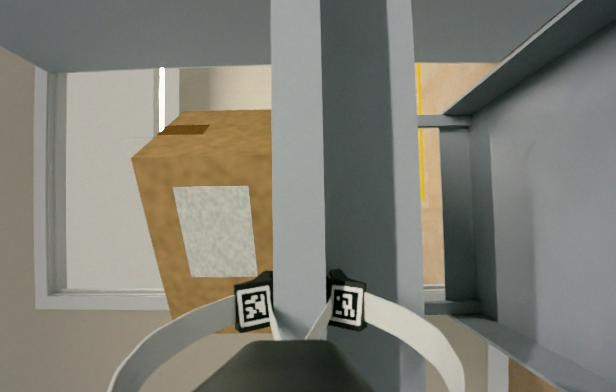

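Request:
move:
  blocking: false
  r2: {"joints":{"gripper_m":0.07}}

Request:
wait:
  seconds: 1.1

Request:
move:
  blocking: false
  r2: {"base":{"strafe_m":-0.025},"pace":"slow"}

Request:
wait:
  seconds: 0.9

Request:
move:
  blocking: false
  r2: {"joints":{"gripper_m":-0.02}}

Request:
wait:
  seconds: 1.2

Request:
move:
  blocking: false
  r2: {"base":{"translate_m":0.25},"pace":"slow"}

Request:
wait:
  seconds: 3.3
  cameras: ["r2_wrist_camera","r2_head_camera"]

Scene clock: 874.07 s.
earlier move: r1 done
move: r2 moving
r1.base_odometry: x=-2.006 y=+1.232 heading=-0.267
r1.turned_by_wheels: +0.000
r1.turned_by_imu: +0.000
r1.base_tilt: forward=-1.6 right=+1.3
r1.lidar_m: 1.29 0.39 0.39 0.71 0.95 1.18 - 2.53 1.67 1.53 1.57 1.40
r1.base_status: done
r1.joint_positions: lift_m=+0.739 arm_m=+0.235 wrist_yaw_rad=+1.988 wrist_pitch_rad=+0.002 wrist_roll_rad=+0.000 gripper_m=-0.034
r1.joint_status: not commanded
r1.measured_speeds: all 0
r1.motor_effort: lift_m=+25(25) arm_m=+4(4) wheel_0=+18(18) wheel_1=+9(10) wheel_2=-3(4)
r1.servo_current: wrist_yaw_rad=91(117) wrist_pitch_rad=39(46) wrist_roll_rad=46(59) gripper_m=65(72)
r1.contact_limits: arm_m 0; translate_m 0.8
r1.hand_pose: x=+0.3689 y=+0.2991 z=+0.9171 quat_wxyz=(+0.545, -0.001, +0.001, +0.838) (m; r1's base frame)
r1.wrist_depth_mm: - - 161 231 219 206 195 / - - 162 230 220 207 196 / - - 257 231 222 206 198 / - - 166 231 222 207 197 / - - 168 233 222 207 198 / - - 176 178 220 208 199 / - 150 180 166 154 205 199
r2.base_odometry: x=-1.098 y=-2.309 heading=-1.734
r2.turned_by_wheels: +0.000
r2.turned_by_imu: +0.001
r2.base_tilt: forward=-0.7 right=+0.0
r2.lidar_m: 0.59 2.08 2.19 2.08 2.17 2.87 3.92 3.94 2.77 2.64 1.06 0.61
r2.base_status: not commanded
r2.joint_positions: lift_m=+0.681 arm_m=+0.200 wrist_yaw_rad=-0.017 wrist_pitch_rad=+0.000 wrist_roll_rad=+1.570 gripper_m=+0.009
r2.joint_status: gripper_m moving
r2.measured_speeds: translate_m=+0.000 strafe_m=+0.000 rotate_rad=+0.000 lift_m=+0.000 arm_m=+0.000 wrist_yaw_rad=-0.001 wrist_pitch_rad=+0.000 wrist_roll_rad=+0.000
r2.motor_effort: lift_m=+19(19) arm_m=-3(4) wheel_0=-3(3) wheel_1=-4(4) wheel_2=+3(3)
r2.servo_current: wrist_yaw_rad=59(59) wrist_pitch_rad=46(46) wrist_roll_rad=52(52) gripper_m=78(98)
r2.hand_pose: x=+0.6578 y=-0.0923 z=+0.8591 quat_wxyz=(+0.707, +0.707, -0.006, -0.006) (m; r2's base frame)
r2.wrist_depth_mm: - - - 189 250 - - / - - - 187 248 778 - / - - 521 186 244 842 - / - - 492 183 242 842 - / - - 535 181 240 831 - / 1576 - 190 180 182 - - / - - - - 235 - 504
pictures: none

Scene clock: 875.17 s.
earlier move: r2 done
r1.base_odometry: x=-2.006 y=+1.232 heading=-0.267
r1.turned_by_wheels: +0.000
r1.turned_by_imu: +0.000
r1.base_tilt: forward=-1.6 right=+1.2
r1.lidar_m: 1.29 0.38 0.37 0.68 0.95 1.19 - 2.51 1.69 1.53 1.57 1.42
r1.base_status: done
r1.joint_positions: lift_m=+0.739 arm_m=+0.235 wrist_yaw_rad=+1.988 wrist_pitch_rad=+0.002 wrist_roll_rad=+0.000 gripper_m=-0.034
r1.joint_status: not commanded
r1.measured_speeds: all 0
r1.motor_effort: lift_m=+25(25) arm_m=+4(4) wheel_0=+18(18) wheel_1=+9(10) wheel_2=-3(4)
r1.servo_current: wrist_yaw_rad=104(130) wrist_pitch_rad=46(46) wrist_roll_rad=52(59) gripper_m=65(72)
r1.contact_limits: arm_m 0; translate_m 0.8
r1.hand_pose: x=+0.3689 y=+0.2991 z=+0.9171 quat_wxyz=(+0.545, -0.001, +0.001, +0.838) (m; r1's base frame)
r1.wrist_depth_mm: - - 161 232 220 206 195 / - - 162 231 219 207 196 / - - 257 231 222 206 196 / - - 165 230 221 208 198 / - - 168 233 221 208 199 / - - 176 178 220 208 198 / - 149 180 166 154 206 198
r2.base_odometry: x=-1.098 y=-2.309 heading=-1.734
r2.turned_by_wheels: +0.000
r2.turned_by_imu: +0.000
r2.base_tilt: forward=-0.7 right=+0.1
r2.lidar_m: 0.56 2.08 2.18 2.09 2.18 2.92 3.93 3.91 2.80 2.67 1.08 0.64
r2.base_status: not commanded
r2.joint_positions: lift_m=+0.681 arm_m=+0.200 wrist_yaw_rad=-0.017 wrist_pitch_rad=+0.000 wrist_roll_rad=+1.570 gripper_m=+0.070
r2.joint_status: all done
r2.measured_speeds: all 0
r2.motor_effort: lift_m=+19(19) arm_m=-4(4) wheel_0=-3(4) wheel_1=-4(4) wheel_2=+3(3)
r2.servo_current: wrist_yaw_rad=46(65) wrist_pitch_rad=46(46) wrist_roll_rad=52(59) gripper_m=52(104)
r2.hand_pose: x=+0.6578 y=-0.0923 z=+0.8591 quat_wxyz=(+0.707, +0.707, -0.006, -0.006) (m; r2's base frame)
r2.wrist_depth_mm: - - - 191 252 - - / - - - 190 250 768 - / - - 525 187 248 842 - / - - 496 186 245 854 - / - - 530 183 242 842 - / - - 193 182 183 - - / - - - - 130 - 504
wait: 1.10 s; at rest by 1.07 s
pictures: none

Scene clock: 875.67 s.
move: r2 moving
r1: as last shown
r1.base_tilt: forward=-1.7 right=+1.3
r1.lidar_m: 1.30 0.40 0.38 0.67 0.95 1.15 - 2.51 1.68 1.53 1.57 1.41
r1.motor_effort: lift_m=+25(25) arm_m=+4(4) wheel_0=+18(18) wheel_1=+10(10) wheel_2=-3(4)
r1.servo_current: wrist_yaw_rad=98(117) wrist_pitch_rad=39(46) wrist_roll_rad=39(59) gripper_m=65(72)
r1.contact_limits: arm_m 0; translate_m 0.8
r1.wrist_depth_mm: - - 160 232 219 207 195 / - - 163 230 220 208 196 / - - 257 231 222 206 197 / 1281 - 165 231 220 208 197 / - - 168 234 221 208 198 / - - 176 178 221 208 198 / - 149 179 166 154 204 198
r2.base_odometry: x=-1.112 y=-2.307 heading=-1.734
r2.turned_by_wheels: +0.000
r2.turned_by_imu: +0.001
r2.base_tilt: forward=-0.6 right=+0.1
r2.lidar_m: 0.59 2.06 2.20 2.09 2.19 2.89 3.91 3.88 2.80 2.65 1.07 0.63
r2.base_status: strafe_m moving
r2.joint_positions: lift_m=+0.681 arm_m=+0.200 wrist_yaw_rad=-0.017 wrist_pitch_rad=+0.000 wrist_roll_rad=+1.570 gripper_m=+0.070
r2.joint_status: not commanded
r2.measured_speeds: translate_m=+0.000 strafe_m=-0.054 rotate_rad=-0.001 lift_m=+0.000 arm_m=+0.000 wrist_yaw_rad=+0.000 wrist_pitch_rad=+0.000 wrist_roll_rad=+0.000
r2.motor_effort: lift_m=+19(19) arm_m=-4(4) wheel_0=+10(13) wheel_1=-5(7) wheel_2=+0(2)
r2.servo_current: wrist_yaw_rad=46(52) wrist_pitch_rad=33(46) wrist_roll_rad=52(52) gripper_m=52(52)
r2.hand_pose: x=+0.6578 y=-0.0923 z=+0.8591 quat_wxyz=(+0.707, +0.707, -0.006, -0.006) (m; r2's base frame)
r2.wrist_depth_mm: - - - 190 253 - - / - - - 189 250 768 - / - - 521 186 246 842 - / - - 488 185 244 842 - / - - 535 183 242 831 - / - - 191 182 185 - - / - - - - 130 - 500
pictures: none

Scene clock: 876.37 s.
earlier move: r2 done
r1.base_odometry: x=-2.006 y=+1.232 heading=-0.267
r1.turned_by_wheels: +0.000
r1.turned_by_imu: +0.000
r1.base_tilt: forward=-1.6 right=+1.3
r1.lidar_m: 1.29 0.39 0.38 0.66 0.92 1.16 - 2.48 1.67 1.54 1.57 1.42
r1.base_status: not commanded
r1.joint_positions: lift_m=+0.739 arm_m=+0.235 wrist_yaw_rad=+1.988 wrist_pitch_rad=+0.002 wrist_roll_rad=+0.000 gripper_m=-0.034
r1.joint_status: not commanded
r1.measured_speeds: all 0
r1.on_its_own: wrist_yaw_rad is at rest, and its servo_current (117 mA) is outside its rest range (0 to 104 mA)
r1.motor_effort: lift_m=+25(25) arm_m=+4(4) wheel_0=+18(18) wheel_1=+9(10) wheel_2=-4(4)
r1.servo_current: wrist_yaw_rad=117(130) wrist_pitch_rad=46(46) wrist_roll_rad=46(59) gripper_m=72(72)
r1.contact_limits: arm_m 0; translate_m 0.8
r1.hand_pose: x=+0.3689 y=+0.2991 z=+0.9171 quat_wxyz=(+0.545, -0.001, +0.001, +0.838) (m; r1's base frame)
r1.wrist_depth_mm: - - 161 232 220 206 195 / - - 163 230 220 206 196 / - - 256 231 223 206 197 / 1336 - 166 230 221 207 196 / - - 167 234 222 208 198 / - - 177 177 220 209 199 / - 149 180 166 154 205 199
r2.base_odometry: x=-1.123 y=-2.305 heading=-1.734
r2.turned_by_wheels: +0.000
r2.turned_by_imu: +0.000
r2.base_tilt: forward=-0.7 right=+0.1
r2.lidar_m: 0.60 2.07 2.22 2.09 2.19 2.93 3.90 3.85 2.78 2.64 1.06 0.65
r2.base_status: done
r2.joint_positions: lift_m=+0.681 arm_m=+0.200 wrist_yaw_rad=-0.017 wrist_pitch_rad=+0.000 wrist_roll_rad=+1.570 gripper_m=+0.070
r2.joint_status: not commanded
r2.measured_speeds: all 0
r2.motor_effort: lift_m=+19(19) arm_m=-3(4) wheel_0=+7(13) wheel_1=-3(7) wheel_2=+0(2)
r2.servo_current: wrist_yaw_rad=39(59) wrist_pitch_rad=33(46) wrist_roll_rad=52(52) gripper_m=52(59)
r2.hand_pose: x=+0.6578 y=-0.0923 z=+0.8591 quat_wxyz=(+0.707, +0.707, -0.006, -0.006) (m; r2's base frame)
r2.wrist_depth_mm: - - - 195 255 - - / - - - 252 253 1808 - / - - 544 190 250 854 - / - - 492 188 247 854 - / - - 530 186 245 831 - / - - 193 183 183 - - / - - - - - - 508
wait: 0.70 of 0.9 s (r2 has come to rest)
pictures: none

Scene clock: 876.87 s.
move: r2 moving
r1.base_odometry: x=-2.006 y=+1.232 heading=-0.267
r1.turned_by_wheels: +0.000
r1.turned_by_imu: +0.000
r1.base_tilt: forward=-1.6 right=+1.3
r1.lidar_m: 1.30 0.39 0.39 0.67 0.92 1.15 - 2.51 1.69 1.53 1.57 1.40
r1.base_status: not commanded
r1.joint_positions: lift_m=+0.739 arm_m=+0.235 wrist_yaw_rad=+1.988 wrist_pitch_rad=+0.002 wrist_roll_rad=+0.000 gripper_m=-0.034
r1.joint_status: not commanded
r1.measured_speeds: all 0
r1.motor_effort: lift_m=+25(25) arm_m=+4(4) wheel_0=+17(18) wheel_1=+9(10) wheel_2=-3(4)
r1.servo_current: wrist_yaw_rad=104(117) wrist_pitch_rad=39(46) wrist_roll_rad=39(59) gripper_m=65(78)
r1.contact_limits: arm_m 0; translate_m 0.8
r1.hand_pose: x=+0.3689 y=+0.2991 z=+0.9171 quat_wxyz=(+0.545, -0.001, +0.001, +0.838) (m; r1's base frame)
r1.wrist_depth_mm: - - 161 232 220 206 196 / - - 162 231 220 206 196 / - - 256 231 222 206 196 / 1308 - 166 230 221 208 197 / - - 167 234 222 208 199 / - - 177 178 220 208 198 / - 150 180 166 154 204 198
r2.base_odometry: x=-1.123 y=-2.305 heading=-1.734
r2.turned_by_wheels: +0.000
r2.turned_by_imu: +0.000
r2.base_tilt: forward=-0.7 right=+0.1
r2.lidar_m: 0.59 2.07 2.22 2.12 2.20 2.90 3.93 3.84 2.76 2.64 1.05 0.66
r2.base_status: not commanded
r2.joint_positions: lift_m=+0.681 arm_m=+0.200 wrist_yaw_rad=-0.017 wrist_pitch_rad=+0.000 wrist_roll_rad=+1.570 gripper_m=+0.051
r2.joint_status: gripper_m moving
r2.measured_speeds: all 0
r2.motor_effort: lift_m=+19(19) arm_m=-3(4) wheel_0=+7(7) wheel_1=-3(3) wheel_2=+0(0)
r2.servo_current: wrist_yaw_rad=52(59) wrist_pitch_rad=33(46) wrist_roll_rad=46(59) gripper_m=85(98)
r2.hand_pose: x=+0.6578 y=-0.0923 z=+0.8591 quat_wxyz=(+0.707, +0.707, -0.006, -0.006) (m; r2's base frame)
r2.wrist_depth_mm: - - - 195 257 - - / - - - 253 253 1808 - / - - 544 190 250 842 - / - - 496 188 246 842 - / - - 535 185 244 842 - / - - 193 183 183 - - / - - - - - - 508
pictures: none

Scene clock: 878.00 s.
earlier move: r2 done
r1.base_odometry: x=-2.006 y=+1.232 heading=-0.267
r1.turned_by_wheels: +0.000
r1.turned_by_imu: +0.000
r1.base_tilt: forward=-1.6 right=+1.3
r1.lidar_m: 1.30 0.40 0.37 0.66 0.91 1.14 - 2.51 1.69 1.53 1.57 1.41
r1.base_status: not commanded
r1.joint_positions: lift_m=+0.739 arm_m=+0.235 wrist_yaw_rad=+1.988 wrist_pitch_rad=+0.002 wrist_roll_rad=+0.000 gripper_m=-0.034
r1.joint_status: not commanded
r1.measured_speeds: all 0
r1.motor_effort: lift_m=+25(25) arm_m=+4(4) wheel_0=+18(18) wheel_1=+10(10) wheel_2=-3(4)
r1.servo_current: wrist_yaw_rad=104(124) wrist_pitch_rad=46(52) wrist_roll_rad=59(72) gripper_m=78(78)
r1.contact_limits: arm_m 0; translate_m 0.8
r1.hand_pose: x=+0.3689 y=+0.2991 z=+0.9171 quat_wxyz=(+0.545, -0.001, +0.001, +0.838) (m; r1's base frame)
r1.wrist_depth_mm: - - 160 232 220 207 196 / - - 163 231 220 208 196 / - - 257 232 222 207 196 / 1308 - 165 230 220 207 198 / - - 167 232 222 208 198 / - - 176 178 220 209 198 / - 149 180 166 154 205 198
r2.base_odometry: x=-1.123 y=-2.305 heading=-1.734
r2.turned_by_wheels: +0.000
r2.turned_by_imu: +0.000
r2.base_tilt: forward=-0.6 right=+0.1
r2.lidar_m: 0.57 2.07 2.22 2.12 2.21 2.89 3.89 3.84 2.75 2.62 1.04 0.63
r2.base_status: not commanded
r2.joint_positions: lift_m=+0.681 arm_m=+0.200 wrist_yaw_rad=-0.017 wrist_pitch_rad=+0.000 wrist_roll_rad=+1.570 gripper_m=-0.019
r2.joint_status: all done
r2.measured_speeds: all 0
r2.motor_effort: lift_m=+19(19) arm_m=-4(4) wheel_0=+5(7) wheel_1=-3(4) wheel_2=+0(1)
r2.servo_current: wrist_yaw_rad=46(65) wrist_pitch_rad=46(46) wrist_roll_rad=46(59) gripper_m=91(202)
r2.hand_pose: x=+0.6578 y=-0.0923 z=+0.8591 quat_wxyz=(+0.707, +0.707, -0.006, -0.006) (m; r2's base frame)
r2.wrist_depth_mm: - - - 189 250 - - / - - - 185 246 1863 - / - - 549 182 243 831 - / - - 484 179 237 842 - / - - 525 177 236 820 - / - - 188 174 181 - - / - 136 - - - - -
wait: 1.13 of 1.2 s (r2 has come to rest)
pictures: none

Scene clock: 878.50 s.
move: r2 moving
r1: as last shown
r1.lidar_m: 1.30 0.40 0.40 0.65 0.92 1.14 - 2.52 1.67 1.54 1.57 1.41
r1.motor_effort: lift_m=+25(25) arm_m=+4(4) wheel_0=+18(18) wheel_1=+9(10) wheel_2=-3(3)
r1.servo_current: wrist_yaw_rad=104(117) wrist_pitch_rad=46(46) wrist_roll_rad=33(59) gripper_m=72(72)
r1.contact_limits: arm_m 0; translate_m 0.8
r1.wrist_depth_mm: - - 161 231 219 206 195 / - - 163 230 220 208 196 / - - 256 232 223 206 198 / 1308 - 165 230 221 208 198 / - - 167 232 222 208 198 / - - 176 178 220 208 198 / - 149 180 167 154 205 199
r2.base_odometry: x=-1.125 y=-2.317 heading=-1.734
r2.turned_by_wheels: +0.000
r2.turned_by_imu: +0.000
r2.base_tilt: forward=-0.7 right=+0.1
r2.lidar_m: 0.57 2.06 2.24 2.12 2.18 2.92 3.93 3.87 2.75 2.62 1.05 0.63
r2.base_status: translate_m moving
r2.joint_positions: lift_m=+0.681 arm_m=+0.200 wrist_yaw_rad=-0.018 wrist_pitch_rad=+0.000 wrist_roll_rad=+1.570 gripper_m=-0.019
r2.joint_status: not commanded
r2.measured_speeds: translate_m=+0.049 strafe_m=+0.000 rotate_rad=-0.002 lift_m=+0.000 arm_m=+0.000 wrist_yaw_rad=-0.002 wrist_pitch_rad=+0.000 wrist_roll_rad=+0.000
r2.motor_effort: lift_m=+19(19) arm_m=-3(4) wheel_0=+7(10) wheel_1=+8(8) wheel_2=-11(12)
r2.servo_current: wrist_yaw_rad=52(52) wrist_pitch_rad=39(46) wrist_roll_rad=33(52) gripper_m=91(98)
r2.hand_pose: x=+0.6577 y=-0.0926 z=+0.8591 quat_wxyz=(+0.707, +0.707, -0.006, -0.006) (m; r2's base frame)
r2.wrist_depth_mm: - - - 189 251 - - / - - - 185 247 1708 - / - - 554 182 242 831 - / - - 484 179 238 831 - / - - 521 178 236 831 - / 1576 - 188 174 180 - - / - - - - - - -
pictures: none

Scene clock: 881.77 s.
earlier move: r2 done
r1.base_odometry: x=-2.006 y=+1.232 heading=-0.267
r1.turned_by_wheels: +0.000
r1.turned_by_imu: +0.000
r1.base_tilt: forward=-1.6 right=+1.3
r1.lidar_m: 1.29 0.41 0.37 0.67 0.93 4.10 - 2.51 1.68 1.53 1.55 1.43
r1.base_status: not commanded
r1.joint_positions: lift_m=+0.739 arm_m=+0.235 wrist_yaw_rad=+1.988 wrist_pitch_rad=+0.002 wrist_roll_rad=+0.000 gripper_m=-0.034
r1.joint_status: not commanded
r1.measured_speeds: all 0
r1.on_its_own: wrist_yaw_rad is at rest, and its servo_current (117 mA) is outside its rest range (0 to 104 mA)
r1.motor_effort: lift_m=+25(25) arm_m=+4(4) wheel_0=+18(18) wheel_1=+10(10) wheel_2=-3(4)
r1.servo_current: wrist_yaw_rad=117(124) wrist_pitch_rad=46(52) wrist_roll_rad=59(72) gripper_m=72(78)
r1.contact_limits: arm_m 0; translate_m 0.8
r1.hand_pose: x=+0.3689 y=+0.2991 z=+0.9171 quat_wxyz=(+0.545, -0.001, +0.001, +0.838) (m; r1's base frame)
r1.wrist_depth_mm: - 1205 161 232 219 208 196 / - - 163 231 220 207 196 / - - 256 231 223 207 197 / - 1182 165 230 220 208 198 / - - 169 233 221 208 198 / - - 177 178 220 207 198 / - 149 180 166 154 204 199
r2.base_odometry: x=-1.164 y=-2.552 heading=-1.735
r2.turned_by_wheels: -0.001
r2.turned_by_imu: -0.002
r2.base_tilt: forward=-0.7 right=+0.1
r2.lidar_m: 0.60 1.78 2.25 2.13 2.17 2.92 4.17 3.87 2.76 1.08 0.93 0.61
r2.base_status: done
r2.joint_positions: lift_m=+0.681 arm_m=+0.200 wrist_yaw_rad=-0.023 wrist_pitch_rad=+0.000 wrist_roll_rad=+1.570 gripper_m=-0.019
r2.joint_status: not commanded
r2.measured_speeds: all 0
r2.motor_effort: lift_m=+19(19) arm_m=-3(4) wheel_0=-1(13) wheel_1=+3(8) wheel_2=-9(15)
r2.servo_current: wrist_yaw_rad=39(72) wrist_pitch_rad=46(46) wrist_roll_rad=39(72) gripper_m=78(98)
r2.hand_pose: x=+0.6572 y=-0.0942 z=+0.8591 quat_wxyz=(+0.707, +0.707, -0.008, -0.008) (m; r2's base frame)
r2.wrist_depth_mm: - - - 159 216 - - / - - 508 161 220 - - / - 480 459 164 223 - - / - - 512 167 227 - - / - - 574 170 231 - - / - - 187 174 181 1708 521 / - 137 - - - - 1138
wait: 3.27 of 3.3 s (r2 has come to rest)
pictures: r2_head_camera, r2_wrist_camera
Images, in order (width x height): r2_head_camera 420x560, r2_wrist_camera 616x392.

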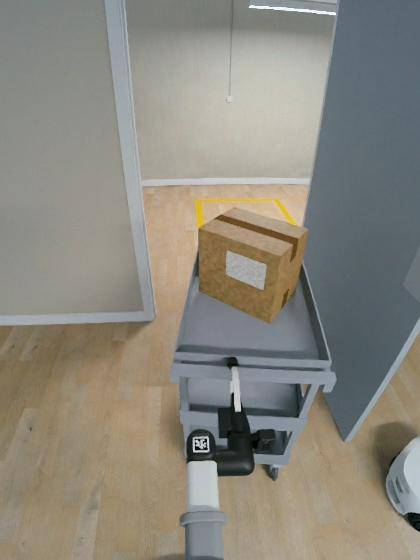

